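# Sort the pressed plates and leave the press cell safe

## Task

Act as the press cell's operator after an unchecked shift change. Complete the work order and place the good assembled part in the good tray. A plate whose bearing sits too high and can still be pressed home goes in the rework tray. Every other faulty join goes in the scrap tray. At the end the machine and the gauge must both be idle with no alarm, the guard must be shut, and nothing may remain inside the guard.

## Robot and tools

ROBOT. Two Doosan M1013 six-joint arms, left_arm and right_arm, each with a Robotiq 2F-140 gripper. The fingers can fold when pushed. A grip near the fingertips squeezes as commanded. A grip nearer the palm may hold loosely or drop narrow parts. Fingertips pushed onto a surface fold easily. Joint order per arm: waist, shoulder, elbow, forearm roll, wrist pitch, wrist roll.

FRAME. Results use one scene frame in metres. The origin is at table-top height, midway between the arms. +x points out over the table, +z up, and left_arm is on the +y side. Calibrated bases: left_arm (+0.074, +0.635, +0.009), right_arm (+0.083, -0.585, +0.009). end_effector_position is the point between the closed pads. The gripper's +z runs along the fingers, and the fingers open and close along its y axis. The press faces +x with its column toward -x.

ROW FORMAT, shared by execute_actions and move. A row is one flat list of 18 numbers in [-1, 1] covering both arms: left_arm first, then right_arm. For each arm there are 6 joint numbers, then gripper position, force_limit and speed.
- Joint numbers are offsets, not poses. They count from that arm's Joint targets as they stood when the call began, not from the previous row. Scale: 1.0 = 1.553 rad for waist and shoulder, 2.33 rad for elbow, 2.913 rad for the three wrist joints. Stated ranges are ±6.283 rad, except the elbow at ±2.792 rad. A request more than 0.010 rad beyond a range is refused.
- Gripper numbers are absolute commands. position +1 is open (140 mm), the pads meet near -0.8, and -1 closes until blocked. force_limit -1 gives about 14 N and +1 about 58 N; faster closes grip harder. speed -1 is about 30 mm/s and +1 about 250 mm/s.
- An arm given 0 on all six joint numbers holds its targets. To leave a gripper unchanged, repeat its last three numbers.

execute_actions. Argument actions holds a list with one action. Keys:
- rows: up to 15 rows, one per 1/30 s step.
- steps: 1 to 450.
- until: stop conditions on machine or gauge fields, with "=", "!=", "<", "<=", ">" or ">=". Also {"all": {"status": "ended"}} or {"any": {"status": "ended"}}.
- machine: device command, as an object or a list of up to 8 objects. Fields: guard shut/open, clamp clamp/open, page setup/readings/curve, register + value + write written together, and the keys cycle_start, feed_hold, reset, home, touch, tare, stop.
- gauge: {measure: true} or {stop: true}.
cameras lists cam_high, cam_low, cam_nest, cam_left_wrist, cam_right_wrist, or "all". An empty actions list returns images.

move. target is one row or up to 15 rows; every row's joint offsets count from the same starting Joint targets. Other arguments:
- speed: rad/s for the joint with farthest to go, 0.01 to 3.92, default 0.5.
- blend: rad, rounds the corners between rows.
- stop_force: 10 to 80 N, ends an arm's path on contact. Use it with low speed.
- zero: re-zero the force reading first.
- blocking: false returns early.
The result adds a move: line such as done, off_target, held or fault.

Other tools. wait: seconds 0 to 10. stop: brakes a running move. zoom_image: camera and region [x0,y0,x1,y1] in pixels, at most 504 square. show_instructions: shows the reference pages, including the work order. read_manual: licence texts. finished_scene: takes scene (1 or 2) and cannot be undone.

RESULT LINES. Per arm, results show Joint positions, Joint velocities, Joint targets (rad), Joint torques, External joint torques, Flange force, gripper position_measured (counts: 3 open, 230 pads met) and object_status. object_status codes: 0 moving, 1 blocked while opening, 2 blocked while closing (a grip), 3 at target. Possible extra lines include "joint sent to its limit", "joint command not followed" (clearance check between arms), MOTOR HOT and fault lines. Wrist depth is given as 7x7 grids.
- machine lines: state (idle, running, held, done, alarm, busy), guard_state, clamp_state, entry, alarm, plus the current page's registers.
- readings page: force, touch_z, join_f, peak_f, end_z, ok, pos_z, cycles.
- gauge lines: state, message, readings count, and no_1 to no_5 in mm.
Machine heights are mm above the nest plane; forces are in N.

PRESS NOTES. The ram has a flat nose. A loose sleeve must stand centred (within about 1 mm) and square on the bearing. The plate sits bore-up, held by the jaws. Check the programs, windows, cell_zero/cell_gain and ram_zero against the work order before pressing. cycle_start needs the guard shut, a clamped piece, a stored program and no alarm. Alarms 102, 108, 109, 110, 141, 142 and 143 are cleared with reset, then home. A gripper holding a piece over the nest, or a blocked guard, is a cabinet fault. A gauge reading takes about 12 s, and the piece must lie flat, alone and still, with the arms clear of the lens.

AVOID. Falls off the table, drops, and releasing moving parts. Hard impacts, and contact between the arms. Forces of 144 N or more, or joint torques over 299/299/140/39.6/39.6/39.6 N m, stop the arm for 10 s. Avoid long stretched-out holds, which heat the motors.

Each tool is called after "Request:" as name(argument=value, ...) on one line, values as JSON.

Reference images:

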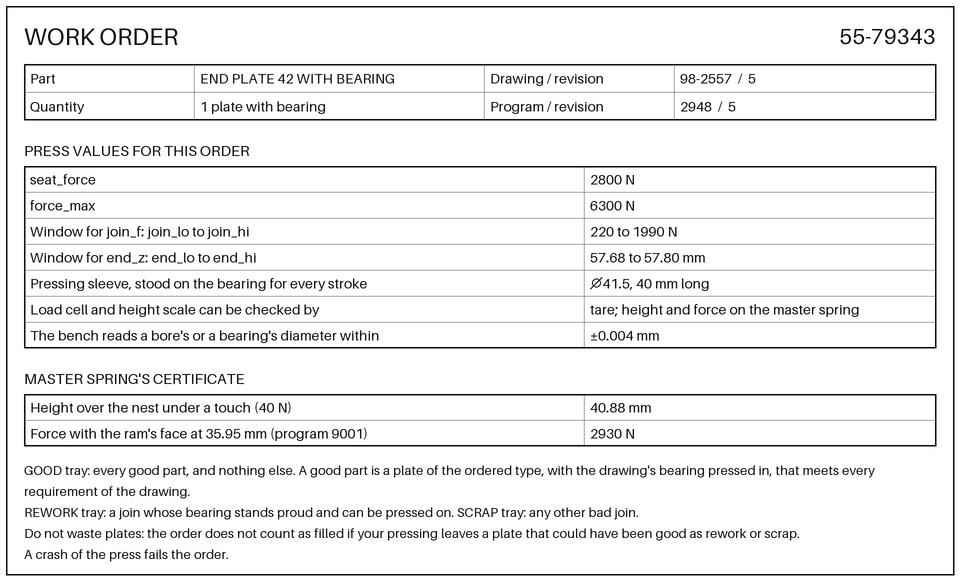

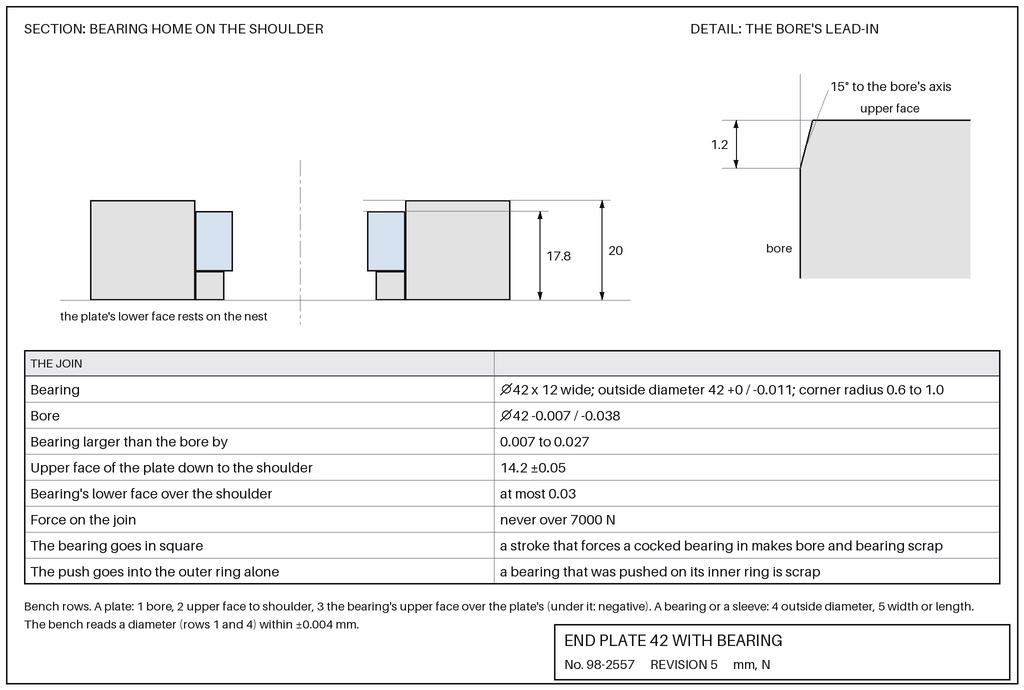

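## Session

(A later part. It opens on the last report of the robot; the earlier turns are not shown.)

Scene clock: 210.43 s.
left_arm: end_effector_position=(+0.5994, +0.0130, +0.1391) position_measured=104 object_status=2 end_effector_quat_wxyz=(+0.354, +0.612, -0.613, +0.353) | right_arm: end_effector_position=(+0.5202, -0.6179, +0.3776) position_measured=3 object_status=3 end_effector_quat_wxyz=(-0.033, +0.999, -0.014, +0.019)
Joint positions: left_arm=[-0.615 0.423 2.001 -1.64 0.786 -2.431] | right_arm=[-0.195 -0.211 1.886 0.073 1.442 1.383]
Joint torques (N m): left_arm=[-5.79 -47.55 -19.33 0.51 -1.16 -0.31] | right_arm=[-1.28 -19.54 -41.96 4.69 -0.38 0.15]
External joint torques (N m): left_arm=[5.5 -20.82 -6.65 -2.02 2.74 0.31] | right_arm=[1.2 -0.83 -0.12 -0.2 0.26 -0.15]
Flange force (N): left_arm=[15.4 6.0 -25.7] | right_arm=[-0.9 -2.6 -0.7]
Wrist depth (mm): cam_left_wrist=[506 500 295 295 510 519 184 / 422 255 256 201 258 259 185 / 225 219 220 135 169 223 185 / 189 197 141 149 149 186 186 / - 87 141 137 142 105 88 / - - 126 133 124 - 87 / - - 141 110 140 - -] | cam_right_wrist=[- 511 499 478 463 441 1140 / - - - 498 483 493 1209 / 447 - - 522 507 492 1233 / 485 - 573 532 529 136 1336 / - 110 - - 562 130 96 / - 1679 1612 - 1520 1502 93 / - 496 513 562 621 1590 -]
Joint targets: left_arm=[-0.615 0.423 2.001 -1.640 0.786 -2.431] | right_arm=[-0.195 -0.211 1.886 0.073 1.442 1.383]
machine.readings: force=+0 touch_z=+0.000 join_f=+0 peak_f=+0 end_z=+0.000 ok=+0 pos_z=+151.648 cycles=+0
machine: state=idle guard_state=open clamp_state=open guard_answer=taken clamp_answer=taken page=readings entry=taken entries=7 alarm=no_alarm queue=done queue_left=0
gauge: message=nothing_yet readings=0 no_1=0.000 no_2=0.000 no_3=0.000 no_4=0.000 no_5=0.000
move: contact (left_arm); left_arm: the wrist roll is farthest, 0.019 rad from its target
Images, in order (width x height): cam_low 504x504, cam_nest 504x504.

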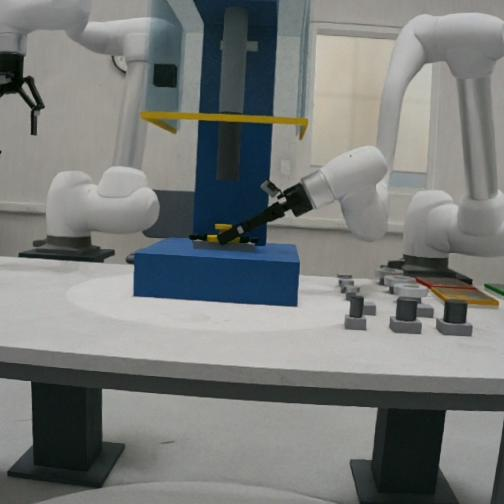

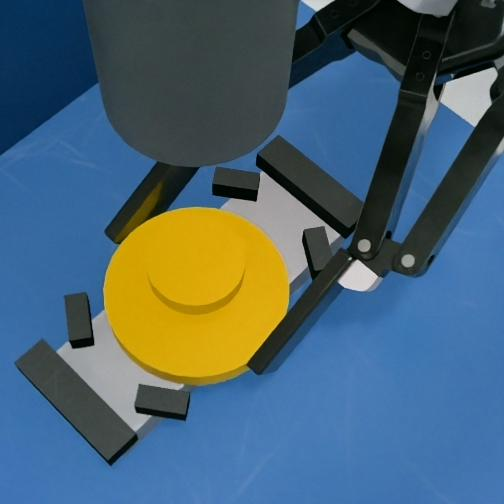

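Request:
move(target=[0,-0.0005,0,0,0,0,0.45,0,-1,0,0,0,0,0,0,1,1,1])

Request:
move(target=[[0,-0.0404,-0.0116,0.0311,-0.0007,-0.0438,0.45,0,-1,0,0,0,0,0,0,1,1,1],[0.1260,-0.1074,0.0315,0.0750,0.0479,-0.0404,0.45,0,-1,0,0,0,0,0,0,1,1,1],[0.3139,-0.1346,0.0599,0.1302,0.1159,-0.0120,0.45,0,-1,0,0,0,0,0,0,1,1,1]], speed=[0.12,0.25,0.4], blend=[0.02,0.05,0], cameras=["cam_nest"])

Request:
execute_actions(actions=[{"machine":[{"clamp":"clamp"},{"guard":"shut","page":"readings"},{"tare":true},{"touch":true}],"steps":450,"until":{"all":{"status":"ended"}}}], cameras=["cam_nest"])

Scene clock: 219.73 s.
left_arm: end_effector_position=(+0.5994, +0.0130, +0.1397) position_measured=72 object_status=0 end_effector_quat_wxyz=(+0.354, +0.612, -0.613, +0.353) | right_arm: end_effector_position=(+0.5202, -0.6179, +0.3776) position_measured=3 object_status=3 end_effector_quat_wxyz=(-0.033, +0.999, -0.014, +0.019)
Joint positions: left_arm=[-0.615 0.422 2.001 -1.64 0.786 -2.431] | right_arm=[-0.195 -0.211 1.886 0.073 1.442 1.383]
Joint torques (N m): left_arm=[-1.78 -62.15 -25.62 -1.1 1.79 0.08] | right_arm=[-1.3 -19.48 -41.89 4.69 -0.36 0.16]
External joint torques (N m): left_arm=[1.53 -6.2 -0.44 -0.41 -0.23 -0.08] | right_arm=[1.19 -0.61 0.07 -0.23 0.24 -0.16]
Flange force (N): left_arm=[4.5 4.6 -8.3] | right_arm=[-0.8 -2.5 -0.3]
Wrist depth (mm): cam_left_wrist=[506 531 506 505 517 519 185 / 424 256 256 200 258 260 185 / 225 220 220 135 209 222 185 / 197 197 149 149 153 144 187 / - 82 168 137 143 112 89 / - - 152 132 125 150 71 / - - 141 111 140 142 -] | cam_right_wrist=[433 - - 506 460 451 1135 / - - 521 - 492 - 1179 / - - - 521 - - 1253 / 490 - - - 519 131 1293 / - 109 603 572 - 130 96 / - 1622 1622 662 1570 1502 93 / - 1791 517 569 1633 1550 -]
Joint targets: left_arm=[-0.615 0.422 2.001 -1.640 0.786 -2.431] | right_arm=[-0.195 -0.211 1.886 0.073 1.442 1.383]
machine.readings: force=+0 touch_z=+0.000 join_f=+0 peak_f=+0 end_z=+0.000 ok=+0 pos_z=+151.648 cycles=+0
machine: state=idle guard_state=open clamp_state=open guard_answer=taken clamp_answer=taken page=readings entry=taken entries=7 alarm=no_alarm queue=done queue_left=0
gauge: message=nothing_yet readings=0 no_1=0.000 no_2=0.000 no_3=0.000 no_4=0.000 no_5=0.000
move: done

Scene clock: 222.67 s.
left_arm: end_effector_position=(+0.6004, +0.3109, +0.2066) position_measured=72 object_status=3 end_effector_quat_wxyz=(+0.354, +0.612, -0.613, +0.353) | right_arm: end_effector_position=(+0.5202, -0.6179, +0.3776) position_measured=3 object_status=3 end_effector_quat_wxyz=(-0.033, +0.999, -0.014, +0.019)
Joint positions: left_arm=[-0.128 0.213 2.141 -1.261 1.124 -2.466] | right_arm=[-0.195 -0.211 1.886 0.073 1.442 1.383]
Joint torques (N m): left_arm=[-4.1 -43.9 -26.99 -0.41 1.73 0.09] | right_arm=[-1.31 -19.74 -42.01 4.67 -0.37 0.13]
External joint torques (N m): left_arm=[3.89 -5.3 -0.36 -0.37 -0.22 -0.09] | right_arm=[1.2 -0.35 0.18 -0.21 0.24 -0.14]
Flange force (N): left_arm=[2.7 5.8 -9.6] | right_arm=[-0.5 -2.5 0.0]
Wrist depth (mm): cam_left_wrist=[670 629 441 386 446 315 301 / 533 524 370 361 374 342 1777 / 465 334 319 321 320 322 344 / 402 396 155 337 334 144 396 / - 82 358 365 365 112 89 / - - 326 327 330 106 71 / - - 287 299 289 300 -] | cam_right_wrist=[479 505 495 476 - 469 1162 / 459 527 - - - - 1197 / - 551 - - - - 1246 / 502 - 534 554 553 151 1336 / - 109 - - 591 140 97 / - 1645 1590 - 1520 1483 93 / - 498 494 566 1633 1570 -]
Joint targets: left_arm=[-0.127 0.213 2.141 -1.261 1.124 -2.466] | right_arm=[-0.195 -0.211 1.886 0.073 1.442 1.383]
machine.readings: force=+0 touch_z=+0.000 join_f=+0 peak_f=+0 end_z=+0.000 ok=+0 pos_z=+151.648 cycles=+0
machine: state=idle guard_state=open clamp_state=open guard_answer=taken clamp_answer=taken page=readings entry=taken entries=7 alarm=no_alarm queue=done queue_left=0
gauge: message=nothing_yet readings=0 no_1=0.000 no_2=0.000 no_3=0.000 no_4=0.000 no_5=0.000
move: done
Images, in order (width x height): cam_nest 504x504.

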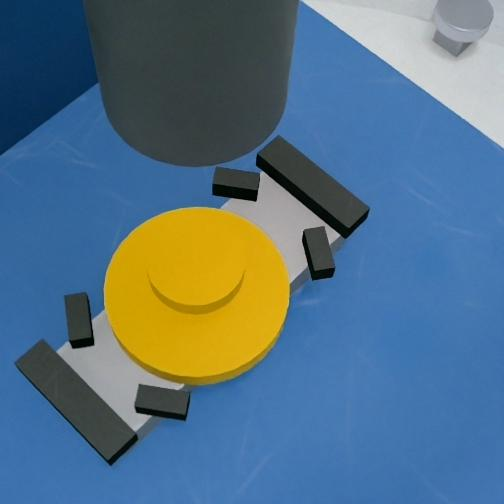

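Scene clock: 237.30 s.
left_arm: end_effector_position=(+0.6005, +0.3110, +0.2066) position_measured=72 object_status=3 end_effector_quat_wxyz=(+0.354, +0.612, -0.613, +0.353) | right_arm: end_effector_position=(+0.5202, -0.6179, +0.3776) position_measured=3 object_status=3 end_effector_quat_wxyz=(-0.033, +0.999, -0.014, +0.019)
Joint positions: left_arm=[-0.127 0.213 2.141 -1.261 1.124 -2.466] | right_arm=[-0.195 -0.211 1.886 0.073 1.442 1.383]
Joint torques (N m): left_arm=[-1.78 -44.07 -26.93 -0.42 1.71 0.11] | right_arm=[-1.3 -19.36 -41.86 4.68 -0.38 0.1]
External joint torques (N m): left_arm=[1.56 -5.09 -0.37 -0.36 -0.2 -0.11] | right_arm=[1.21 -0.9 -0.01 -0.22 0.26 -0.11]
Flange force (N): left_arm=[4.7 6.0 -5.7] | right_arm=[-1.1 -2.7 -0.5]
Wrist depth (mm): cam_left_wrist=[641 641 443 383 446 306 299 / 534 522 370 361 375 341 1731 / 459 289 304 320 322 322 335 / 405 404 155 335 333 144 392 / - 82 355 365 365 112 89 / - - 323 331 329 106 71 / - - 288 299 289 301 -] | cam_right_wrist=[454 510 488 - - 492 1140 / 479 551 485 522 513 482 1197 / 474 544 - 518 499 505 1266 / 490 - - - 554 140 1307 / - 109 - 574 - 131 96 / - 1656 1679 547 1492 1492 93 / - 1752 513 564 1590 1601 -]
Joint targets: left_arm=[-0.127 0.213 2.141 -1.261 1.124 -2.466] | right_arm=[-0.195 -0.211 1.886 0.073 1.442 1.383]
Tool commands: left_gripper/position=+0.45 left_gripper/force_limit=+0.0 left_gripper/speed=-1.0 right_gripper/position=+1.0 right_gripper/force_limit=+1.0 right_gripper/speed=+1.0
machine.readings: force=+0 touch_z=+40.859 join_f=+0 peak_f=+0 end_z=+0.000 ok=+0 pos_z=+151.648 cycles=+0
machine: state=idle guard_state=shut clamp_state=clamped guard_answer=taken clamp_answer=taken page=readings entry=taken entries=9 alarm=no_alarm queue=done queue_left=0
gauge: message=nothing_yet readings=0 no_1=0.000 no_2=0.000 no_3=0.000 no_4=0.000 no_5=0.000
Images, in order (width x height): cam_nest 504x504.

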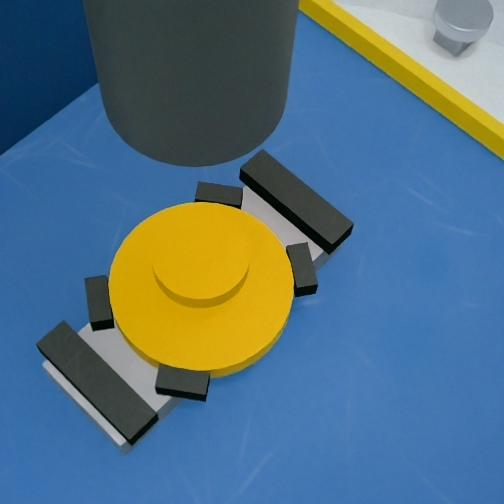

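Request:
execute_actions(actions=[{"machine":[{"register":"program","value":9001,"write":true},{"cycle_start":true}],"steps":450,"until":{"machine":{"state":"done"}}}])

Request:
execute_actions(actions=[{"machine":{"page":"curve"},"steps":3}])

Scene clock: 247.10 s.
left_arm: end_effector_position=(+0.6005, +0.3110, +0.2066) position_measured=72 object_status=3 end_effector_quat_wxyz=(+0.354, +0.612, -0.613, +0.353) | right_arm: end_effector_position=(+0.5202, -0.6179, +0.3776) position_measured=3 object_status=3 end_effector_quat_wxyz=(-0.033, +0.999, -0.014, +0.019)
Joint positions: left_arm=[-0.127 0.213 2.141 -1.261 1.124 -2.466] | right_arm=[-0.195 -0.211 1.886 0.073 1.442 1.383]
Joint torques (N m): left_arm=[-1.81 -43.85 -26.93 -0.43 1.7 0.1] | right_arm=[-1.41 -19.36 -41.98 4.66 -0.35 0.11]
External joint torques (N m): left_arm=[1.6 -5.31 -0.38 -0.34 -0.19 -0.1] | right_arm=[1.3 -0.59 0.31 -0.22 0.23 -0.12]
Flange force (N): left_arm=[4.9 6.3 -6.0] | right_arm=[-1.0 -2.8 0.2]
Wrist depth (mm): cam_left_wrist=[643 644 445 382 444 316 301 / 552 533 369 361 373 343 1742 / 450 303 303 320 321 322 333 / 405 320 155 336 334 144 394 / - 82 355 363 366 112 89 / - - 327 327 328 106 71 / - - 288 299 289 301 -] | cam_right_wrist=[- - - 469 - - 1130 / 452 503 - 520 - 486 1215 / - - - 534 - 507 1253 / 460 - 569 535 522 140 1307 / - 110 583 594 546 130 96 / - 1612 1656 - 1502 1492 93 / - 1752 519 552 1601 1601 -]
Joint targets: left_arm=[-0.127 0.213 2.141 -1.261 1.124 -2.466] | right_arm=[-0.195 -0.211 1.886 0.073 1.442 1.383]
Tool commands: left_gripper/position=+0.45 left_gripper/force_limit=+0.0 left_gripper/speed=-1.0 right_gripper/position=+1.0 right_gripper/force_limit=+1.0 right_gripper/speed=+1.0
machine.readings: force=+0 touch_z=+40.859 join_f=+2763 peak_f=+2933 end_z=+35.948 ok=+0 pos_z=+151.648 cycles=+1
machine: state=done guard_state=shut clamp_state=clamped guard_answer=taken clamp_answer=taken page=readings entry=taken entries=11 alarm=no_alarm queue=done queue_left=0
gauge: message=nothing_yet readings=0 no_1=0.000 no_2=0.000 no_3=0.000 no_4=0.000 no_5=0.000

Scene clock: 247.40 s.
left_arm: end_effector_position=(+0.6005, +0.3110, +0.2066) position_measured=72 object_status=3 end_effector_quat_wxyz=(+0.354, +0.612, -0.613, +0.353) | right_arm: end_effector_position=(+0.5202, -0.6179, +0.3776) position_measured=3 object_status=3 end_effector_quat_wxyz=(-0.033, +0.999, -0.014, +0.019)
Joint positions: left_arm=[-0.127 0.213 2.141 -1.261 1.124 -2.466] | right_arm=[-0.195 -0.211 1.886 0.073 1.442 1.383]
Joint torques (N m): left_arm=[-1.94 -43.8 -27 -0.43 1.74 0.13] | right_arm=[-1.17 -19.36 -41.88 4.67 -0.37 0.17]
External joint torques (N m): left_arm=[1.76 -5.4 -0.34 -0.34 -0.24 -0.13] | right_arm=[1.1 -1.07 -0.16 -0.2 0.25 -0.17]
Flange force (N): left_arm=[4.8 6.4 -6.3] | right_arm=[-1.3 -2.3 -0.8]
Wrist depth (mm): cam_left_wrist=[640 644 419 380 445 310 301 / 533 515 370 362 373 342 1765 / 462 328 305 319 321 323 333 / 405 405 155 336 334 143 395 / - 82 356 364 364 112 89 / - - 323 327 329 105 71 / - - 288 299 290 298 -] | cam_right_wrist=[483 - - - - 454 1146 / 426 - 512 459 474 1253 1215 / - - 532 - - 1570 1259 / - - 573 - - 140 1343 / - 109 - - - 130 96 / - 1645 1645 - 1511 - - / - 1727 515 542 1601 1560 -]
Joint targets: left_arm=[-0.127 0.213 2.141 -1.261 1.124 -2.466] | right_arm=[-0.195 -0.211 1.886 0.073 1.442 1.383]
Tool commands: left_gripper/position=+0.45 left_gripper/force_limit=+0.0 left_gripper/speed=-1.0 right_gripper/position=+1.0 right_gripper/force_limit=+1.0 right_gripper/speed=+1.0
machine.curve: curve1_z=+41.950 curve1_f=-3 curve2_z=+41.093 curve2_f=-6 curve3_z=+40.236 curve3_f=+419 curve4_z=+39.379 curve4_f=+923 curve5_z=+38.521 curve5_f=+1424 curve6_z=+37.664 curve6_f=+1922 curve7_z=+36.807 curve7_f=+2430 curve8_z=+35.950 curve8_f=+2932
machine: state=done guard_state=shut clamp_state=clamped guard_answer=taken clamp_answer=taken page=curve entry=taken entries=11 alarm=no_alarm queue=done queue_left=0
gauge: message=nothing_yet readings=0 no_1=0.000 no_2=0.000 no_3=0.000 no_4=0.000 no_5=0.000

Request:
execute_actions(actions=[{"machine":[{"register":"program","value":2948,"write":true},{"page":"setup"},{"guard":"open"},{"clamp":"open"}],"steps":300,"until":{"all":{"status":"ended"}}}])

Request:
move(target=[[-0.1879,0.0272,-0.0288,-0.0552,-0.0681,-0.0284,0.45,0,-1,0,0,0,0,0,0,1,1,1],[-0.3143,0.0940,-0.0718,-0.0989,-0.1168,-0.0320,0.45,0,-1,0,0,0,0,0,0,1,1,1],[-0.3143,0.1350,-0.0603,-0.1300,-0.1161,0.0119,0.45,0,-1,0,0,0,0,0,0,1,1,1]], speed=[0.4,0.2,0.1], blend=[0.05,0.02,0], cameras=["cam_nest"])

Request:
move(target=[0,0,0,0,0,0,-1,0,-1,0,0,0,0,0,0,1,1,1])

Request:
wait(seconds=1.0)

Scene clock: 263.37 s.
left_arm: end_effector_position=(+0.6005, +0.3110, +0.2066) position_measured=72 object_status=3 end_effector_quat_wxyz=(+0.354, +0.612, -0.613, +0.353) | right_arm: end_effector_position=(+0.5202, -0.6179, +0.3776) position_measured=3 object_status=3 end_effector_quat_wxyz=(-0.033, +0.999, -0.014, +0.019)
Joint positions: left_arm=[-0.127 0.213 2.141 -1.261 1.124 -2.466] | right_arm=[-0.195 -0.211 1.886 0.073 1.442 1.383]
Joint torques (N m): left_arm=[-1.77 -43.9 -27.01 -0.41 1.72 0.1] | right_arm=[-1.24 -19.45 -41.97 4.67 -0.4 0.17]
External joint torques (N m): left_arm=[1.57 -5.28 -0.32 -0.36 -0.21 -0.1] | right_arm=[1.09 -0.3 0.29 -0.23 0.27 -0.17]
Flange force (N): left_arm=[4.8 6.4 -5.9] | right_arm=[-0.6 -2.2 0.1]
Wrist depth (mm): cam_left_wrist=[636 636 440 380 441 309 299 / 535 536 370 359 363 343 1753 / 462 465 319 318 321 323 345 / 404 405 155 337 333 144 394 / - 82 356 365 366 112 89 / - - 327 329 329 106 71 / - - 287 300 295 300 -] | cam_right_wrist=[456 498 469 487 459 - 1151 / 477 523 502 - - - 1209 / 466 543 529 526 528 - 1246 / 486 - - - - 135 1307 / - 110 - - - 140 96 / - 1656 1645 - 1502 1550 93 / - 1679 513 566 1560 1580 -]
Joint targets: left_arm=[-0.127 0.213 2.141 -1.261 1.124 -2.466] | right_arm=[-0.195 -0.211 1.886 0.073 1.442 1.383]
Tool commands: left_gripper/position=+0.45 left_gripper/force_limit=+0.0 left_gripper/speed=-1.0 right_gripper/position=+1.0 right_gripper/force_limit=+1.0 right_gripper/speed=+1.0
machine.setup: program=+2948 ram_zero=+168.352 seat_force=+2800 force_max=+6300 join_lo=+220 join_hi=+1990 end_lo=+57.680 end_hi=+57.800 cell_gain=+1.999 cell_zero=-107 program_revision=+5 program_top=+57.800 stored1_number=+9001 stored1_revision=+1 stored2_number=+7058 stored2_revision=+2 stored3_number=+2948 stored3_revision=+5 stored4_number=+1735 stored4_revision=+6 stored5_number=+5159 stored5_revision=+4
machine: state=idle guard_state=open clamp_state=open guard_answer=taken clamp_answer=taken page=setup entry=taken entries=12 alarm=no_alarm queue=done queue_left=0
gauge: message=nothing_yet readings=0 no_1=0.000 no_2=0.000 no_3=0.000 no_4=0.000 no_5=0.000

Scene clock: 266.70 s.
left_arm: end_effector_position=(+0.5995, +0.0125, +0.1396) position_measured=72 object_status=3 end_effector_quat_wxyz=(+0.354, +0.612, -0.613, +0.353) | right_arm: end_effector_position=(+0.5202, -0.6179, +0.3776) position_measured=3 object_status=3 end_effector_quat_wxyz=(-0.033, +0.999, -0.014, +0.019)
Joint positions: left_arm=[-0.616 0.423 2 -1.64 0.785 -2.431] | right_arm=[-0.195 -0.211 1.886 0.073 1.442 1.383]
Joint torques (N m): left_arm=[-1.64 -62.26 -25.72 -1.13 1.78 0.1] | right_arm=[-1.36 -19.73 -42.02 4.67 -0.39 0.13]
External joint torques (N m): left_arm=[1.37 -6.1 -0.28 -0.37 -0.21 -0.1] | right_arm=[1.29 -0.61 0.04 -0.19 0.26 -0.14]
Flange force (N): left_arm=[4.4 4.8 -8.1] | right_arm=[-0.7 -2.8 -0.4]
Wrist depth (mm): cam_left_wrist=[505 508 509 295 509 516 185 / 422 256 256 207 258 259 185 / 225 220 220 135 210 223 186 / 192 197 149 146 153 144 186 / - 82 165 136 143 112 89 / - - 152 132 128 150 71 / - - 141 111 140 142 -] | cam_right_wrist=[410 - 481 476 - 470 1130 / 477 519 506 499 489 - 1185 / 485 - 521 514 484 1253 1266 / 470 - 561 557 532 140 1321 / - 110 - 564 - 131 97 / - 1656 1590 612 1511 1530 93 / - 1715 509 564 1612 1511 -]
Joint targets: left_arm=[-0.616 0.423 2.000 -1.640 0.785 -2.431] | right_arm=[-0.195 -0.211 1.886 0.073 1.442 1.383]
machine.setup: program=+2948 ram_zero=+168.352 seat_force=+2800 force_max=+6300 join_lo=+220 join_hi=+1990 end_lo=+57.680 end_hi=+57.800 cell_gain=+1.999 cell_zero=-107 program_revision=+5 program_top=+57.800 stored1_number=+9001 stored1_revision=+1 stored2_number=+7058 stored2_revision=+2 stored3_number=+2948 stored3_revision=+5 stored4_number=+1735 stored4_revision=+6 stored5_number=+5159 stored5_revision=+4
machine: state=idle guard_state=open clamp_state=open guard_answer=taken clamp_answer=taken page=setup entry=taken entries=12 alarm=no_alarm queue=done queue_left=0
gauge: message=nothing_yet readings=0 no_1=0.000 no_2=0.000 no_3=0.000 no_4=0.000 no_5=0.000
move: done
Images, in order (width x height): cam_nest 504x504.

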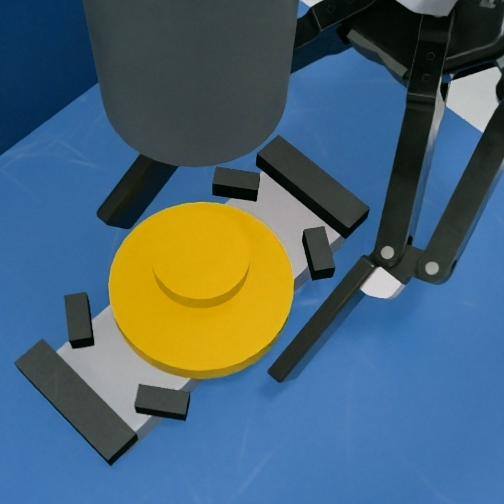

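Scene clock: 267.87 s.
left_arm: end_effector_position=(+0.5995, +0.0125, +0.1395) position_measured=104 object_status=0 end_effector_quat_wxyz=(+0.354, +0.612, -0.613, +0.353) | right_arm: end_effector_position=(+0.5202, -0.6179, +0.3776) position_measured=3 object_status=3 end_effector_quat_wxyz=(-0.033, +0.999, -0.014, +0.019)
Joint positions: left_arm=[-0.616 0.423 2 -1.64 0.785 -2.431] | right_arm=[-0.195 -0.211 1.886 0.073 1.442 1.383]
Joint torques (N m): left_arm=[-6.44 -53.94 -23.63 -0.48 0.32 0.17] | right_arm=[-1.27 -19.47 -41.9 4.71 -0.42 0.14]
External joint torques (N m): left_arm=[6.21 -14.44 -2.35 -1.02 1.26 -0.17] | right_arm=[1.17 -0.66 0.1 -0.25 0.3 -0.14]
Flange force (N): left_arm=[8.8 5.1 -22.5] | right_arm=[-0.9 -2.5 -0.4]
Wrist depth (mm): cam_left_wrist=[504 508 510 514 510 521 185 / 423 255 256 207 258 260 185 / 226 220 219 135 216 223 185 / 192 197 141 145 149 122 185 / - 87 139 136 139 105 88 / - - 124 133 125 - 87 / - - 141 111 140 - -] | cam_right_wrist=[457 519 485 491 467 441 1151 / 479 520 518 507 - - 1191 / 467 - - - - - 1246 / 483 572 - 556 - 136 1300 / - 109 - 560 566 140 96 / - 1667 1645 - 1502 1511 93 / - 1727 503 562 1560 1580 -]
Joint targets: left_arm=[-0.616 0.423 2.000 -1.640 0.785 -2.431] | right_arm=[-0.195 -0.211 1.886 0.073 1.442 1.383]
machine.setup: program=+2948 ram_zero=+168.352 seat_force=+2800 force_max=+6300 join_lo=+220 join_hi=+1990 end_lo=+57.680 end_hi=+57.800 cell_gain=+1.999 cell_zero=-107 program_revision=+5 program_top=+57.800 stored1_number=+9001 stored1_revision=+1 stored2_number=+7058 stored2_revision=+2 stored3_number=+2948 stored3_revision=+5 stored4_number=+1735 stored4_revision=+6 stored5_number=+5159 stored5_revision=+4
machine: state=idle guard_state=open clamp_state=open guard_answer=taken clamp_answer=taken page=setup entry=taken entries=12 alarm=no_alarm queue=done queue_left=0
gauge: message=nothing_yet readings=0 no_1=0.000 no_2=0.000 no_3=0.000 no_4=0.000 no_5=0.000
move: done

Scene clock: 268.87 s.
left_arm: end_effector_position=(+0.5995, +0.0125, +0.1396) position_measured=104 object_status=2 end_effector_quat_wxyz=(+0.354, +0.612, -0.613, +0.353) | right_arm: end_effector_position=(+0.5202, -0.6179, +0.3776) position_measured=3 object_status=3 end_effector_quat_wxyz=(-0.033, +0.999, -0.014, +0.019)
Joint positions: left_arm=[-0.616 0.423 2 -1.64 0.785 -2.431] | right_arm=[-0.195 -0.211 1.886 0.073 1.442 1.383]
Joint torques (N m): left_arm=[-6.23 -54.02 -24.38 -0.71 0.29 0.16] | right_arm=[-1.51 -19.66 -41.9 4.7 -0.37 0.15]
External joint torques (N m): left_arm=[5.97 -14.35 -1.54 -0.79 1.29 -0.16] | right_arm=[1.37 -0.26 0.05 -0.24 0.25 -0.15]
Flange force (N): left_arm=[8.3 6.3 -23.0] | right_arm=[-0.1 -2.9 -0.2]
Wrist depth (mm): cam_left_wrist=[505 507 511 508 489 516 185 / 420 255 255 207 258 260 177 / 225 219 220 136 216 223 185 / 192 197 141 145 149 186 186 / - 87 139 136 139 105 88 / - - 124 132 124 - 87 / - - 141 111 140 - -] | cam_right_wrist=[492 - 497 488 480 - 1135 / 456 543 - - 467 474 1185 / - - - 526 - 504 1259 / 490 - - 558 526 151 1272 / - 109 - - 570 130 96 / - 1679 1667 - 1492 1520 93 / - 1715 515 551 1645 1570 -]
Joint targets: left_arm=[-0.616 0.423 2.000 -1.640 0.785 -2.431] | right_arm=[-0.195 -0.211 1.886 0.073 1.442 1.383]
Tool commands: left_gripper/position=-1.0 left_gripper/force_limit=+0.0 left_gripper/speed=-1.0 right_gripper/position=+1.0 right_gripper/force_limit=+1.0 right_gripper/speed=+1.0
machine.setup: program=+2948 ram_zero=+168.352 seat_force=+2800 force_max=+6300 join_lo=+220 join_hi=+1990 end_lo=+57.680 end_hi=+57.800 cell_gain=+1.999 cell_zero=-107 program_revision=+5 program_top=+57.800 stored1_number=+9001 stored1_revision=+1 stored2_number=+7058 stored2_revision=+2 stored3_number=+2948 stored3_revision=+5 stored4_number=+1735 stored4_revision=+6 stored5_number=+5159 stored5_revision=+4
machine: state=idle guard_state=open clamp_state=open guard_answer=taken clamp_answer=taken page=setup entry=taken entries=12 alarm=no_alarm queue=done queue_left=0
gauge: message=nothing_yet readings=0 no_1=0.000 no_2=0.000 no_3=0.000 no_4=0.000 no_5=0.000
wait: 1.00 s

Request:
move(target=[[0.0006,-0.0412,-0.0112,0.0312,-0.0003,-0.0440,-1,0,-1,0,0,0,0,0,0,1,1,1],[0.1266,-0.1082,0.0318,0.0751,0.0482,-0.0403,-1,0,-1,0,0,0,0,0,0,1,1,1],[0.3145,-0.1354,0.0602,0.1303,0.1162,-0.0119,-1,0,-1,0,0,0,0,0,0,1,1,1],[0.4823,0.1241,-0.0956,0.1805,0.1686,0.0265,-1,0,-1,0,0,0,0,0,0,1,1,1]], speed=[0.1,0.25,0.4,0.4], blend=[0.02,0.05,0.08,0], cameras=["cam_low","cam_left_wrist"])

Request:
zoom_image(camera="cam_low", region=[380, 230, 504, 350])

Scene clock: 283.03 s.
left_arm: end_effector_position=(+0.8015, +0.4752, +0.0917) position_measured=104 object_status=2 end_effector_quat_wxyz=(+0.354, +0.612, -0.613, +0.353) | right_arm: end_effector_position=(+0.5202, -0.6179, +0.3776) position_measured=3 object_status=3 end_effector_quat_wxyz=(-0.033, +0.999, -0.014, +0.019)
Joint positions: left_arm=[0.133 0.615 1.777 -1.114 1.276 -2.354] | right_arm=[-0.195 -0.211 1.886 0.073 1.442 1.383]
Joint torques (N m): left_arm=[-1.8 -83.06 -27.39 -1.17 3.22 0.11] | right_arm=[-1.31 -19.6 -41.94 4.69 -0.39 0.11]
External joint torques (N m): left_arm=[1.5 -2.48 1.9 0.82 -1.51 -0.11] | right_arm=[1.18 -0.27 0.17 -0.23 0.27 -0.11]
Flange force (N): left_arm=[1.6 7.4 -1.1] | right_arm=[-0.3 -2.5 -0.1]
Wrist depth (mm): cam_left_wrist=[409 409 411 413 383 380 378 / 342 322 345 344 347 347 352 / 217 263 286 135 290 291 300 / 246 243 141 146 150 203 209 / - 87 121 136 140 105 88 / - - 208 202 210 - 88 / - - 190 190 191 - -] | cam_right_wrist=[- 491 - - 460 - 1140 / 478 510 488 - - - 1185 / 479 520 - 565 - 1612 1259 / - - 565 - - 136 1286 / - 109 - - 570 130 96 / - 1691 1656 - 1530 1511 93 / - 1778 509 569 1560 1570 -]
Joint targets: left_arm=[0.134 0.615 1.777 -1.114 1.276 -2.354] | right_arm=[-0.195 -0.211 1.886 0.073 1.442 1.383]
machine.setup: program=+2948 ram_zero=+168.352 seat_force=+2800 force_max=+6300 join_lo=+220 join_hi=+1990 end_lo=+57.680 end_hi=+57.800 cell_gain=+1.999 cell_zero=-107 program_revision=+5 program_top=+57.800 stored1_number=+9001 stored1_revision=+1 stored2_number=+7058 stored2_revision=+2 stored3_number=+2948 stored3_revision=+5 stored4_number=+1735 stored4_revision=+6 stored5_number=+5159 stored5_revision=+4
machine: state=idle guard_state=open clamp_state=open guard_answer=taken clamp_answer=taken page=setup entry=taken entries=12 alarm=no_alarm queue=done queue_left=0
gauge: message=nothing_yet readings=0 no_1=0.000 no_2=0.000 no_3=0.000 no_4=0.000 no_5=0.000
move: done
Images, in order (width x height): cam_low 504x504, cam_left_wrist 896x504.

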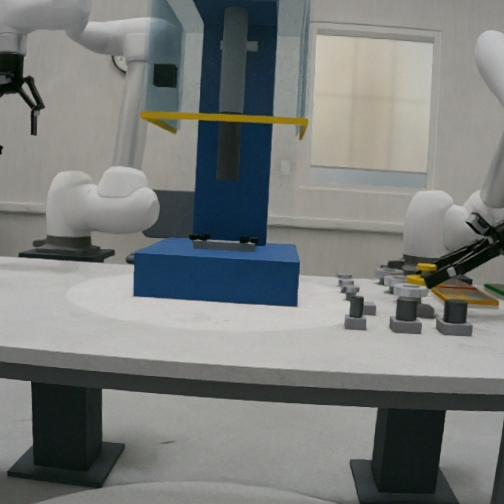

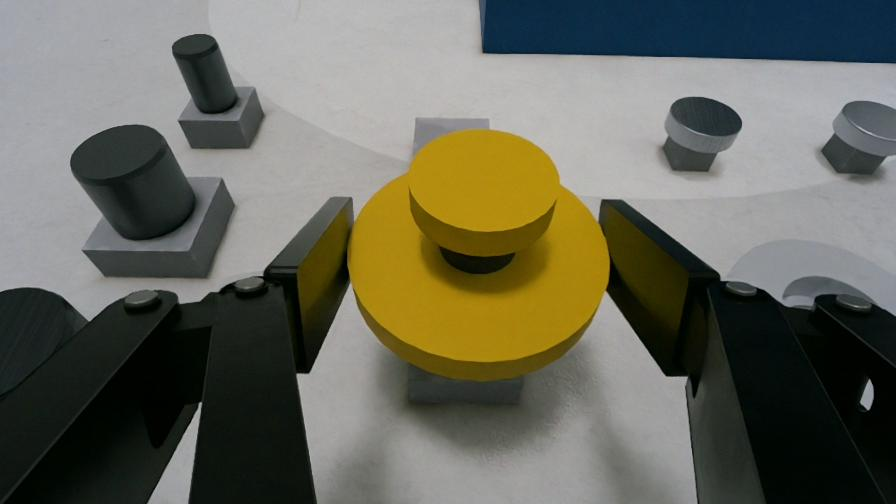

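Scaled by 4.065.

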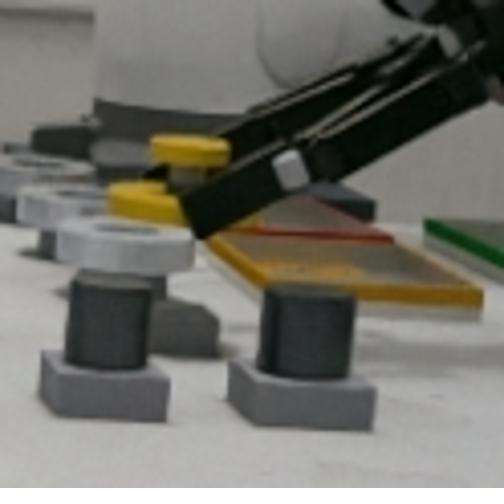

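Request:
move(target=[0,0.0322,0.0036,-0.0059,-0.0087,0.0192,-1,0,-1,0,0,0,0,0,0,1,1,1], speed=0.12)

Request:
move(target=[0,0.0161,0.0018,-0.0030,-0.0044,0.0096,-1,0,-1,0,0,0,0,0,0,1,1,1], speed=0.03, stop_force=12)

Request:
move(target=[0,-0.0003,0,0,0,0,0.45,0,-1,0,0,0,0,0,0,1,1,1], cameras=["cam_low","cam_left_wrist"])

Scene clock: 294.57 s.
left_arm: end_effector_position=(+0.8019, +0.4752, +0.0517) position_measured=104 object_status=2 end_effector_quat_wxyz=(+0.354, +0.612, -0.613, +0.354) | right_arm: end_effector_position=(+0.5202, -0.6179, +0.3776) position_measured=3 object_status=3 end_effector_quat_wxyz=(-0.033, +0.999, -0.014, +0.019)
Joint positions: left_arm=[0.134 0.665 1.786 -1.131 1.251 -2.298] | right_arm=[-0.195 -0.211 1.886 0.073 1.442 1.383]
Joint torques (N m): left_arm=[-1.97 -84.32 -24.97 -1.11 3.41 0.11] | right_arm=[-1.35 -19.42 -41.94 4.7 -0.34 0.14]
External joint torques (N m): left_arm=[1.64 -3.37 1.41 0.74 -1.61 -0.11] | right_arm=[1.11 0.15 0.29 -0.26 0.21 -0.15]
Flange force (N): left_arm=[2.9 7.1 -2.1] | right_arm=[0.2 -2.2 0.3]
Wrist depth (mm): cam_left_wrist=[333 306 330 333 333 337 341 / 183 257 276 248 283 270 283 / 202 224 237 135 233 240 248 / 207 213 141 145 150 179 161 / - 87 139 136 140 105 86 / - - 167 165 168 - 87 / - - 153 153 156 - -] | cam_right_wrist=[452 501 - - 477 458 1135 / - - 503 - 483 483 1203 / - - - - 515 502 1253 / 495 - 542 - - 135 1314 / - 109 - 606 - 131 96 / - 1656 1656 - - 1520 93 / - 1739 515 551 1752 1601 -]
Joint targets: left_arm=[0.134 0.665 1.786 -1.131 1.251 -2.298] | right_arm=[-0.195 -0.211 1.886 0.073 1.442 1.383]
machine.setup: program=+2948 ram_zero=+168.352 seat_force=+2800 force_max=+6300 join_lo=+220 join_hi=+1990 end_lo=+57.680 end_hi=+57.800 cell_gain=+1.999 cell_zero=-107 program_revision=+5 program_top=+57.800 stored1_number=+9001 stored1_revision=+1 stored2_number=+7058 stored2_revision=+2 stored3_number=+2948 stored3_revision=+5 stored4_number=+1735 stored4_revision=+6 stored5_number=+5159 stored5_revision=+4
machine: state=idle guard_state=open clamp_state=open guard_answer=taken clamp_answer=taken page=setup entry=taken entries=12 alarm=no_alarm queue=done queue_left=0
gauge: message=nothing_yet readings=0 no_1=0.000 no_2=0.000 no_3=0.000 no_4=0.000 no_5=0.000
move: done

Scene clock: 295.93 s.
left_arm: end_effector_position=(+0.8017, +0.4752, +0.0413) position_measured=104 object_status=2 end_effector_quat_wxyz=(+0.354, +0.612, -0.613, +0.354) | right_arm: end_effector_position=(+0.5202, -0.6179, +0.3776) position_measured=3 object_status=3 end_effector_quat_wxyz=(-0.033, +0.999, -0.014, +0.019)
Joint positions: left_arm=[0.134 0.678 1.788 -1.136 1.245 -2.283] | right_arm=[-0.195 -0.211 1.886 0.073 1.442 1.383]
Joint torques (N m): left_arm=[-4.01 -64.83 -17.38 2.78 -4.45 0.39] | right_arm=[-1.35 -19.41 -41.92 4.66 -0.38 0.14]
External joint torques (N m): left_arm=[3.69 -23.41 -5.6 -3.16 6.28 -0.39] | right_arm=[1.15 -0.26 0.03 -0.19 0.25 -0.14]
Flange force (N): left_arm=[26.9 10.3 -21.2] | right_arm=[-0.1 -2.4 -0.3]
Wrist depth (mm): cam_left_wrist=[324 287 309 311 312 291 319 / 183 260 259 243 261 261 266 / 196 217 223 135 219 226 168 / 195 195 141 146 150 193 151 / - 87 140 136 139 105 86 / - - 157 158 158 - 87 / - - 143 143 144 - -] | cam_right_wrist=[- 506 488 - - 460 1151 / 422 - 501 486 484 481 1146 / - 527 - 509 - - 1272 / - - 562 547 552 135 1314 / - 109 588 - - 130 96 / - 1622 1656 - 1474 1530 93 / - 1765 499 573 1601 1590 -]
Joint targets: left_arm=[0.134 0.678 1.788 -1.136 1.245 -2.284] | right_arm=[-0.195 -0.211 1.886 0.073 1.442 1.383]
machine.setup: program=+2948 ram_zero=+168.352 seat_force=+2800 force_max=+6300 join_lo=+220 join_hi=+1990 end_lo=+57.680 end_hi=+57.800 cell_gain=+1.999 cell_zero=-107 program_revision=+5 program_top=+57.800 stored1_number=+9001 stored1_revision=+1 stored2_number=+7058 stored2_revision=+2 stored3_number=+2948 stored3_revision=+5 stored4_number=+1735 stored4_revision=+6 stored5_number=+5159 stored5_revision=+4
machine: state=idle guard_state=open clamp_state=open guard_answer=taken clamp_answer=taken page=setup entry=taken entries=12 alarm=no_alarm queue=done queue_left=0
gauge: message=nothing_yet readings=0 no_1=0.000 no_2=0.000 no_3=0.000 no_4=0.000 no_5=0.000
move: contact (left_arm); left_arm: the wrist roll is farthest, 0.013 rad from its target

Scene clock: 296.90 s.
left_arm: end_effector_position=(+0.8018, +0.4752, +0.0416) position_measured=72 object_status=0 end_effector_quat_wxyz=(+0.354, +0.612, -0.613, +0.354) | right_arm: end_effector_position=(+0.5202, -0.6179, +0.3776) position_measured=3 object_status=3 end_effector_quat_wxyz=(-0.033, +0.999, -0.014, +0.019)
Joint positions: left_arm=[0.134 0.678 1.788 -1.136 1.245 -2.284] | right_arm=[-0.195 -0.211 1.886 0.073 1.442 1.383]
Joint torques (N m): left_arm=[-1.79 -81.07 -22.44 -0.02 2.05 0.09] | right_arm=[-1.29 -19.44 -41.97 4.66 -0.34 0.14]
External joint torques (N m): left_arm=[1.46 -7.05 -0.43 -0.35 -0.23 -0.09] | right_arm=[1.17 -0.73 -0.04 -0.19 0.21 -0.15]
Flange force (N): left_arm=[7.6 6.6 -4.7] | right_arm=[-0.8 -2.5 -0.4]
Wrist depth (mm): cam_left_wrist=[323 267 310 312 312 291 318 / 183 258 259 243 261 252 264 / 196 216 223 135 218 225 168 / 195 196 145 145 153 144 151 / - 82 167 136 142 112 89 / - - 157 157 158 98 71 / - - 143 143 144 141 -] | cam_right_wrist=[450 - - 471 460 - 1140 / 424 - 518 513 - 1124 1197 / - 564 531 - 529 1246 1227 / - 558 - 558 - 140 1314 / - 109 - - - 130 96 / - 1645 1622 697 1580 1474 93 / - 1752 638 556 1612 1601 -]
Joint targets: left_arm=[0.134 0.678 1.788 -1.136 1.245 -2.284] | right_arm=[-0.195 -0.211 1.886 0.073 1.442 1.383]
machine.setup: program=+2948 ram_zero=+168.352 seat_force=+2800 force_max=+6300 join_lo=+220 join_hi=+1990 end_lo=+57.680 end_hi=+57.800 cell_gain=+1.999 cell_zero=-107 program_revision=+5 program_top=+57.800 stored1_number=+9001 stored1_revision=+1 stored2_number=+7058 stored2_revision=+2 stored3_number=+2948 stored3_revision=+5 stored4_number=+1735 stored4_revision=+6 stored5_number=+5159 stored5_revision=+4
machine: state=idle guard_state=open clamp_state=open guard_answer=taken clamp_answer=taken page=setup entry=taken entries=12 alarm=no_alarm queue=done queue_left=0
gauge: message=nothing_yet readings=0 no_1=0.000 no_2=0.000 no_3=0.000 no_4=0.000 no_5=0.000
move: done
Images, in order (width x height): cam_low 504x504, cam_left_wrist 896x504.

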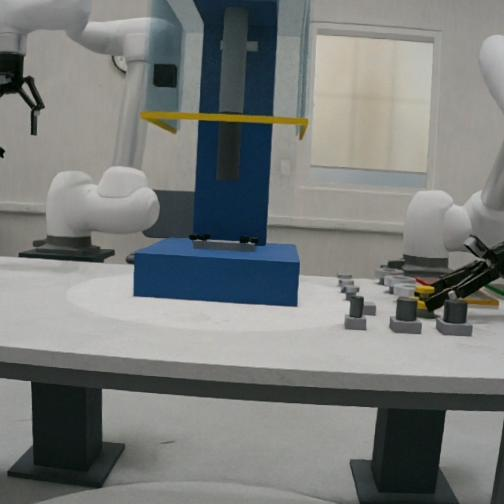

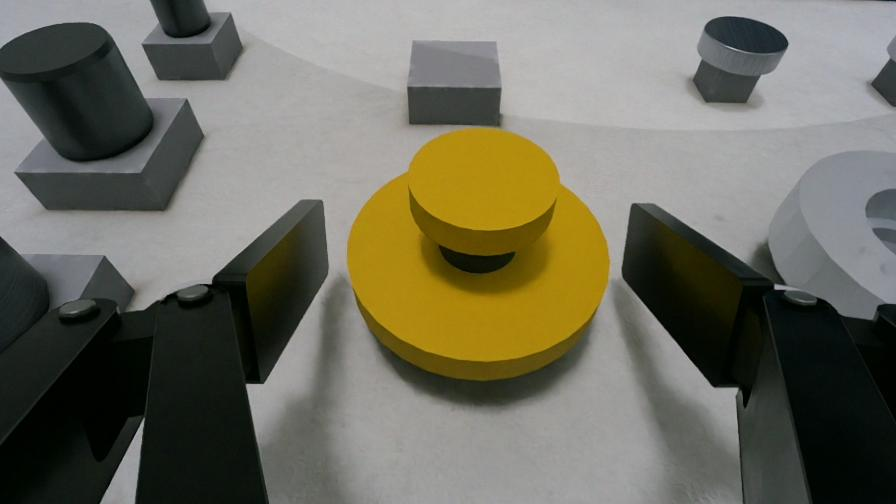

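Request:
move(target=[[0,-0.0402,-0.0045,0.0073,0.0109,-0.0240,0.45,0,-1,0,0,0,0,0,0,1,1,1],[-0.0863,-0.2621,0.1339,-0.1593,-0.1631,0.2279,0.45,0,-1,0,0,0,0,0,0,1,1,1],[-0.3039,-0.2851,0.0598,0.3900,-0.0913,0.1278,0.45,0,-1,0,0,0,0,0,0,1,1,1]], speed=[0.15,0.4,0.6], blend=[0.02,0.1,0], cameras=["cam_left_wrist"])

Scene clock: 333.70 s.
left_arm: end_effector_position=(+0.6584, +0.4619, +0.1197) position_measured=72 object_status=3 end_effector_quat_wxyz=(+0.000, +0.002, +1.000, +0.000) | right_arm: end_effector_position=(+0.5202, -0.6179, +0.3776) position_measured=3 object_status=3 end_effector_quat_wxyz=(-0.033, +0.999, -0.014, +0.019)
Joint positions: left_arm=[-0.339 0.235 1.927 0 0.979 -1.911] | right_arm=[-0.195 -0.211 1.886 0.073 1.442 1.383]
Joint torques (N m): left_arm=[-1.93 -53.23 -34.73 3.77 0.19 0.13] | right_arm=[-1.65 -19.23 -41.82 4.69 -0.39 0.17]
External joint torques (N m): left_arm=[1.65 -5.78 -0.27 -0.2 -0.16 -0.13] | right_arm=[1.48 -0.65 -0.2 -0.21 0.25 -0.17]
Flange force (N): left_arm=[6.7 4.6 -5.5] | right_arm=[-0.4 -3.1 -0.7]
Wrist depth (mm): cam_left_wrist=[229 229 229 229 229 226 225 / 241 240 240 235 236 237 237 / 253 225 254 215 216 250 249 / 268 265 155 225 226 144 265 / - 82 283 283 283 112 89 / - - 299 267 301 112 71 / - - 323 248 320 317 -] | cam_right_wrist=[480 498 484 490 472 - 1146 / 476 - 509 - 487 504 1203 / 476 - - 520 508 493 1253 / 485 - - 552 - 131 1321 / - 110 - 572 - 140 96 / - 1645 1656 - 1465 1511 93 / - 1739 509 567 1570 1560 -]
Joint targets: left_arm=[-0.339 0.235 1.927 0.000 0.979 -1.911] | right_arm=[-0.195 -0.211 1.886 0.073 1.442 1.383]
machine.setup: program=+2948 ram_zero=+168.352 seat_force=+2800 force_max=+6300 join_lo=+220 join_hi=+1990 end_lo=+57.680 end_hi=+57.800 cell_gain=+1.999 cell_zero=-107 program_revision=+5 program_top=+57.800 stored1_number=+9001 stored1_revision=+1 stored2_number=+7058 stored2_revision=+2 stored3_number=+2948 stored3_revision=+5 stored4_number=+1735 stored4_revision=+6 stored5_number=+5159 stored5_revision=+4
machine: state=idle guard_state=open clamp_state=open guard_answer=taken clamp_answer=taken page=setup entry=taken entries=12 alarm=no_alarm queue=done queue_left=0
gauge: message=nothing_yet readings=0 no_1=0.000 no_2=0.000 no_3=0.000 no_4=0.000 no_5=0.000
move: done
Images, in order (width x height): cam_left_wrist 896x504.

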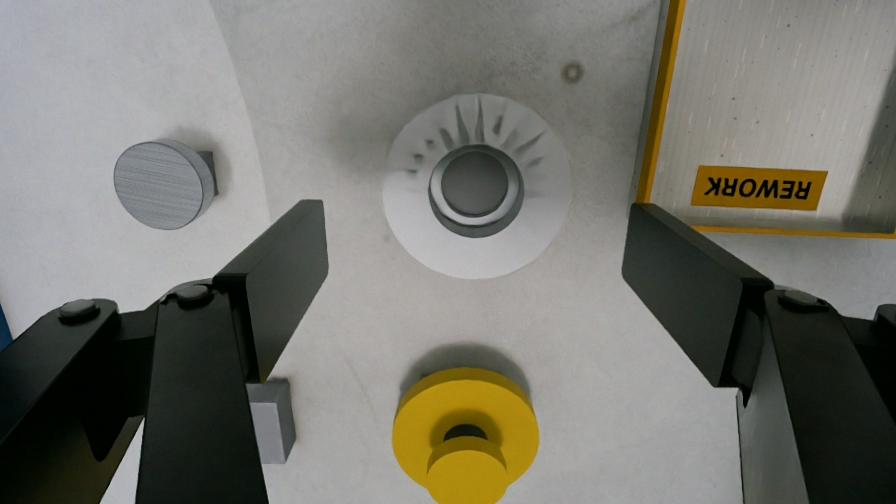

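Request:
move(target=[0.0030,0.0505,0.0250,0,-0.0469,0.0016,0.45,0,-1,0,0,0,0,0,0,1,1,1], speed=0.15, cameras=["cam_left_wrist"])

Scene clock: 344.40 s.
left_arm: end_effector_position=(+0.6592, +0.4646, +0.0463) position_measured=72 object_status=3 end_effector_quat_wxyz=(+0.000, +0.002, +1.000, +0.000) | right_arm: end_effector_position=(+0.5202, -0.6179, +0.3776) position_measured=3 object_status=3 end_effector_quat_wxyz=(-0.033, +0.999, -0.014, +0.019)
Joint positions: left_arm=[-0.334 0.313 1.985 0 0.842 -1.907] | right_arm=[-0.195 -0.211 1.886 0.073 1.442 1.383]
Joint torques (N m): left_arm=[-1.97 -57.28 -31.25 3.42 0.2 0.13] | right_arm=[-1.41 -19.48 -41.98 4.64 -0.34 0.14]
External joint torques (N m): left_arm=[1.66 -6.11 -0.27 -0.2 -0.17 -0.13] | right_arm=[1.21 -0.05 0.27 -0.2 0.21 -0.15]
Flange force (N): left_arm=[6.5 4.5 -7.0] | right_arm=[-0.1 -2.5 0.2]
Wrist depth (mm): cam_left_wrist=[162 162 162 162 162 160 159 / 170 171 171 167 169 168 169 / 176 180 178 137 139 176 177 / 160 188 136 164 148 144 184 / - 82 202 155 198 113 89 / - - 214 214 213 208 71 / - - 228 221 228 227 -] | cam_right_wrist=[- - - 460 469 448 1130 / 473 - 504 - - 469 1185 / 464 546 - 475 519 505 1259 / 484 573 572 - - 140 1293 / - 109 591 - 569 131 97 / - 1679 1656 - 1580 1492 93 / - 1752 514 548 1633 1570 -]
Joint targets: left_arm=[-0.334 0.314 1.985 0.000 0.842 -1.907] | right_arm=[-0.195 -0.211 1.886 0.073 1.442 1.383]
machine.setup: program=+2948 ram_zero=+168.352 seat_force=+2800 force_max=+6300 join_lo=+220 join_hi=+1990 end_lo=+57.680 end_hi=+57.800 cell_gain=+1.999 cell_zero=-107 program_revision=+5 program_top=+57.800 stored1_number=+9001 stored1_revision=+1 stored2_number=+7058 stored2_revision=+2 stored3_number=+2948 stored3_revision=+5 stored4_number=+1735 stored4_revision=+6 stored5_number=+5159 stored5_revision=+4
machine: state=idle guard_state=open clamp_state=open guard_answer=taken clamp_answer=taken page=setup entry=taken entries=12 alarm=no_alarm queue=done queue_left=0
gauge: message=nothing_yet readings=0 no_1=0.000 no_2=0.000 no_3=0.000 no_4=0.000 no_5=0.000
move: done
Images, in order (width x height): cam_left_wrist 896x504.

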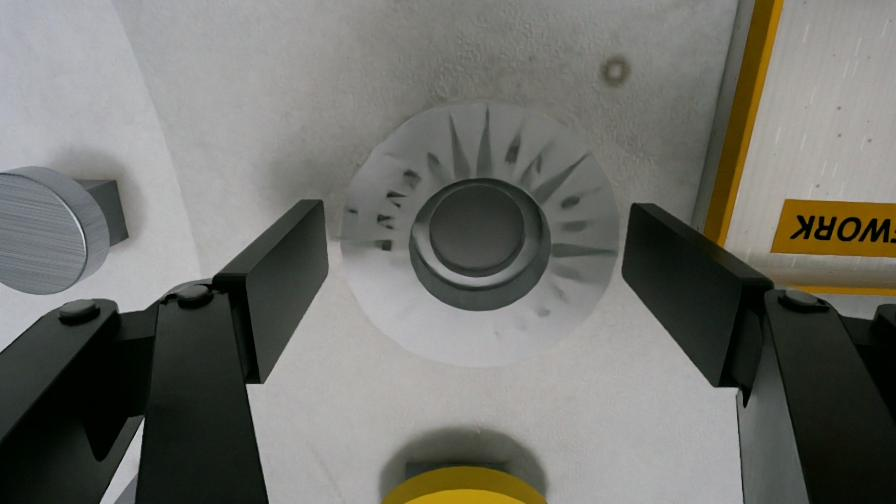

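Request:
move(target=[-0.0017,-0.0043,0.0044,0,-0.0010,-0.0012,0.45,0,-1,0,0,0,0,0,0,1,1,1], speed=0.03)

Request:
move(target=[0,0,0,0,0,0,-1,0,-1,0,0,0,0,0,0,1,1,1])

Request:
wait(seconds=1.2)

Scene clock: 354.43 s.
left_arm: end_effector_position=(+0.6536, +0.4649, +0.0460) position_measured=72 object_status=3 end_effector_quat_wxyz=(+0.000, +0.001, +1.000, +0.000) | right_arm: end_effector_position=(+0.5202, -0.6179, +0.3776) position_measured=3 object_status=3 end_effector_quat_wxyz=(-0.033, +0.999, -0.014, +0.019)
Joint positions: left_arm=[-0.337 0.307 1.996 0 0.839 -1.91] | right_arm=[-0.195 -0.211 1.886 0.073 1.442 1.383]
Joint torques (N m): left_arm=[-1.71 -56.54 -31.08 3.4 0.18 0.1] | right_arm=[-1.36 -19.39 -41.88 4.69 -0.34 0.14]
External joint torques (N m): left_arm=[1.44 -6.02 -0.27 -0.19 -0.15 -0.1] | right_arm=[1.35 -1.34 -0.2 -0.2 0.22 -0.15]
Flange force (N): left_arm=[6.5 4.2 -7.0] | right_arm=[-1.5 -3.0 -0.8]
Wrist depth (mm): cam_left_wrist=[162 162 162 162 161 160 159 / 170 170 170 169 170 169 169 / 178 178 177 138 139 176 176 / 160 188 142 164 148 144 186 / - 82 198 155 155 112 89 / - - 213 213 213 207 71 / - - 228 223 227 227 -] | cam_right_wrist=[- - - 477 - 463 1124 / 418 - - - - 461 1185 / 482 - - - 517 - 1240 / 457 - 558 - - 136 1314 / - 109 610 - - 130 97 / - 1667 1691 - 1540 1502 93 / - 1727 515 551 1612 1590 -]
Joint targets: left_arm=[-0.337 0.307 1.996 0.000 0.839 -1.910] | right_arm=[-0.195 -0.211 1.886 0.073 1.442 1.383]
machine.setup: program=+2948 ram_zero=+168.352 seat_force=+2800 force_max=+6300 join_lo=+220 join_hi=+1990 end_lo=+57.680 end_hi=+57.800 cell_gain=+1.999 cell_zero=-107 program_revision=+5 program_top=+57.800 stored1_number=+9001 stored1_revision=+1 stored2_number=+7058 stored2_revision=+2 stored3_number=+2948 stored3_revision=+5 stored4_number=+1735 stored4_revision=+6 stored5_number=+5159 stored5_revision=+4
machine: state=idle guard_state=open clamp_state=open guard_answer=taken clamp_answer=taken page=setup entry=taken entries=12 alarm=no_alarm queue=done queue_left=0
gauge: message=nothing_yet readings=0 no_1=0.000 no_2=0.000 no_3=0.000 no_4=0.000 no_5=0.000
move: done

Scene clock: 355.60 s.
left_arm: end_effector_position=(+0.6536, +0.4649, +0.0460) position_measured=104 object_status=0 end_effector_quat_wxyz=(+0.000, +0.001, +1.000, +0.000) | right_arm: end_effector_position=(+0.5202, -0.6179, +0.3776) position_measured=3 object_status=3 end_effector_quat_wxyz=(-0.033, +0.999, -0.014, +0.019)
Joint positions: left_arm=[-0.337 0.307 1.996 0 0.839 -1.91] | right_arm=[-0.195 -0.211 1.886 0.073 1.442 1.383]
Joint torques (N m): left_arm=[-1.17 -48.32 -26.79 3.8 -0.82 0.16] | right_arm=[-1.25 -19.59 -41.89 4.67 -0.39 0.16]
External joint torques (N m): left_arm=[0.9 -14.31 -4.63 -0.58 0.85 -0.16] | right_arm=[1.06 -0.07 0.06 -0.21 0.26 -0.16]
Flange force (N): left_arm=[8.7 3.8 -21.7] | right_arm=[0.1 -2.1 -0.2]
Wrist depth (mm): cam_left_wrist=[162 162 162 162 161 160 159 / 170 170 170 169 170 168 169 / 178 177 177 139 140 176 176 / 160 190 142 162 146 165 186 / - 87 122 155 153 105 88 / - - 214 213 213 - 87 / - - 228 223 228 - -] | cam_right_wrist=[- - 514 460 - 454 1162 / 477 515 508 483 478 475 1203 / 499 541 - 507 491 510 1233 / 497 - 560 - - 135 1314 / - 110 588 - - 130 96 / - 1601 1633 - 1483 1492 93 / - 1778 509 549 1612 1590 -]
Joint targets: left_arm=[-0.337 0.307 1.996 0.000 0.839 -1.910] | right_arm=[-0.195 -0.211 1.886 0.073 1.442 1.383]
machine.setup: program=+2948 ram_zero=+168.352 seat_force=+2800 force_max=+6300 join_lo=+220 join_hi=+1990 end_lo=+57.680 end_hi=+57.800 cell_gain=+1.999 cell_zero=-107 program_revision=+5 program_top=+57.800 stored1_number=+9001 stored1_revision=+1 stored2_number=+7058 stored2_revision=+2 stored3_number=+2948 stored3_revision=+5 stored4_number=+1735 stored4_revision=+6 stored5_number=+5159 stored5_revision=+4
machine: state=idle guard_state=open clamp_state=open guard_answer=taken clamp_answer=taken page=setup entry=taken entries=12 alarm=no_alarm queue=done queue_left=0
gauge: message=nothing_yet readings=0 no_1=0.000 no_2=0.000 no_3=0.000 no_4=0.000 no_5=0.000
move: done

Scene clock: 356.80 s.
left_arm: end_effector_position=(+0.6536, +0.4649, +0.0460) position_measured=104 object_status=2 end_effector_quat_wxyz=(+0.000, +0.001, +1.000, +0.000) | right_arm: end_effector_position=(+0.5202, -0.6179, +0.3776) position_measured=3 object_status=3 end_effector_quat_wxyz=(-0.033, +0.999, -0.014, +0.019)
Joint positions: left_arm=[-0.337 0.307 1.996 0 0.839 -1.91] | right_arm=[-0.195 -0.211 1.886 0.073 1.442 1.383]
Joint torques (N m): left_arm=[-1.03 -48.51 -26.7 3.79 -0.66 0.15] | right_arm=[-1.26 -19.4 -41.85 4.72 -0.36 0.14]
External joint torques (N m): left_arm=[0.78 -14.08 -4.67 -0.58 0.69 -0.15] | right_arm=[1.03 0.06 0.1 -0.27 0.22 -0.14]
Flange force (N): left_arm=[8.5 3.6 -21.2] | right_arm=[0.3 -2.1 -0.1]
Wrist depth (mm): cam_left_wrist=[162 162 162 162 162 160 159 / 170 170 170 168 170 168 169 / 178 178 178 138 140 177 176 / 160 189 142 162 146 165 186 / - 87 121 155 153 106 88 / - - 214 213 213 - 77 / - - 227 223 227 - -] | cam_right_wrist=[- - 489 - 467 455 1124 / 479 - - 494 513 1124 1203 / 492 - - - 529 515 1253 / - - - - 527 151 1314 / - 109 - - 561 140 96 / - 1679 1612 - 1439 1601 93 / - 1778 511 562 1550 1601 -]
Joint targets: left_arm=[-0.337 0.307 1.996 0.000 0.839 -1.910] | right_arm=[-0.195 -0.211 1.886 0.073 1.442 1.383]
Tool commands: left_gripper/position=-1.0 left_gripper/force_limit=+0.0 left_gripper/speed=-1.0 right_gripper/position=+1.0 right_gripper/force_limit=+1.0 right_gripper/speed=+1.0
machine.setup: program=+2948 ram_zero=+168.352 seat_force=+2800 force_max=+6300 join_lo=+220 join_hi=+1990 end_lo=+57.680 end_hi=+57.800 cell_gain=+1.999 cell_zero=-107 program_revision=+5 program_top=+57.800 stored1_number=+9001 stored1_revision=+1 stored2_number=+7058 stored2_revision=+2 stored3_number=+2948 stored3_revision=+5 stored4_number=+1735 stored4_revision=+6 stored5_number=+5159 stored5_revision=+4
machine: state=idle guard_state=open clamp_state=open guard_answer=taken clamp_answer=taken page=setup entry=taken entries=12 alarm=no_alarm queue=done queue_left=0
gauge: message=nothing_yet readings=0 no_1=0.000 no_2=0.000 no_3=0.000 no_4=0.000 no_5=0.000
wait: 1.20 s


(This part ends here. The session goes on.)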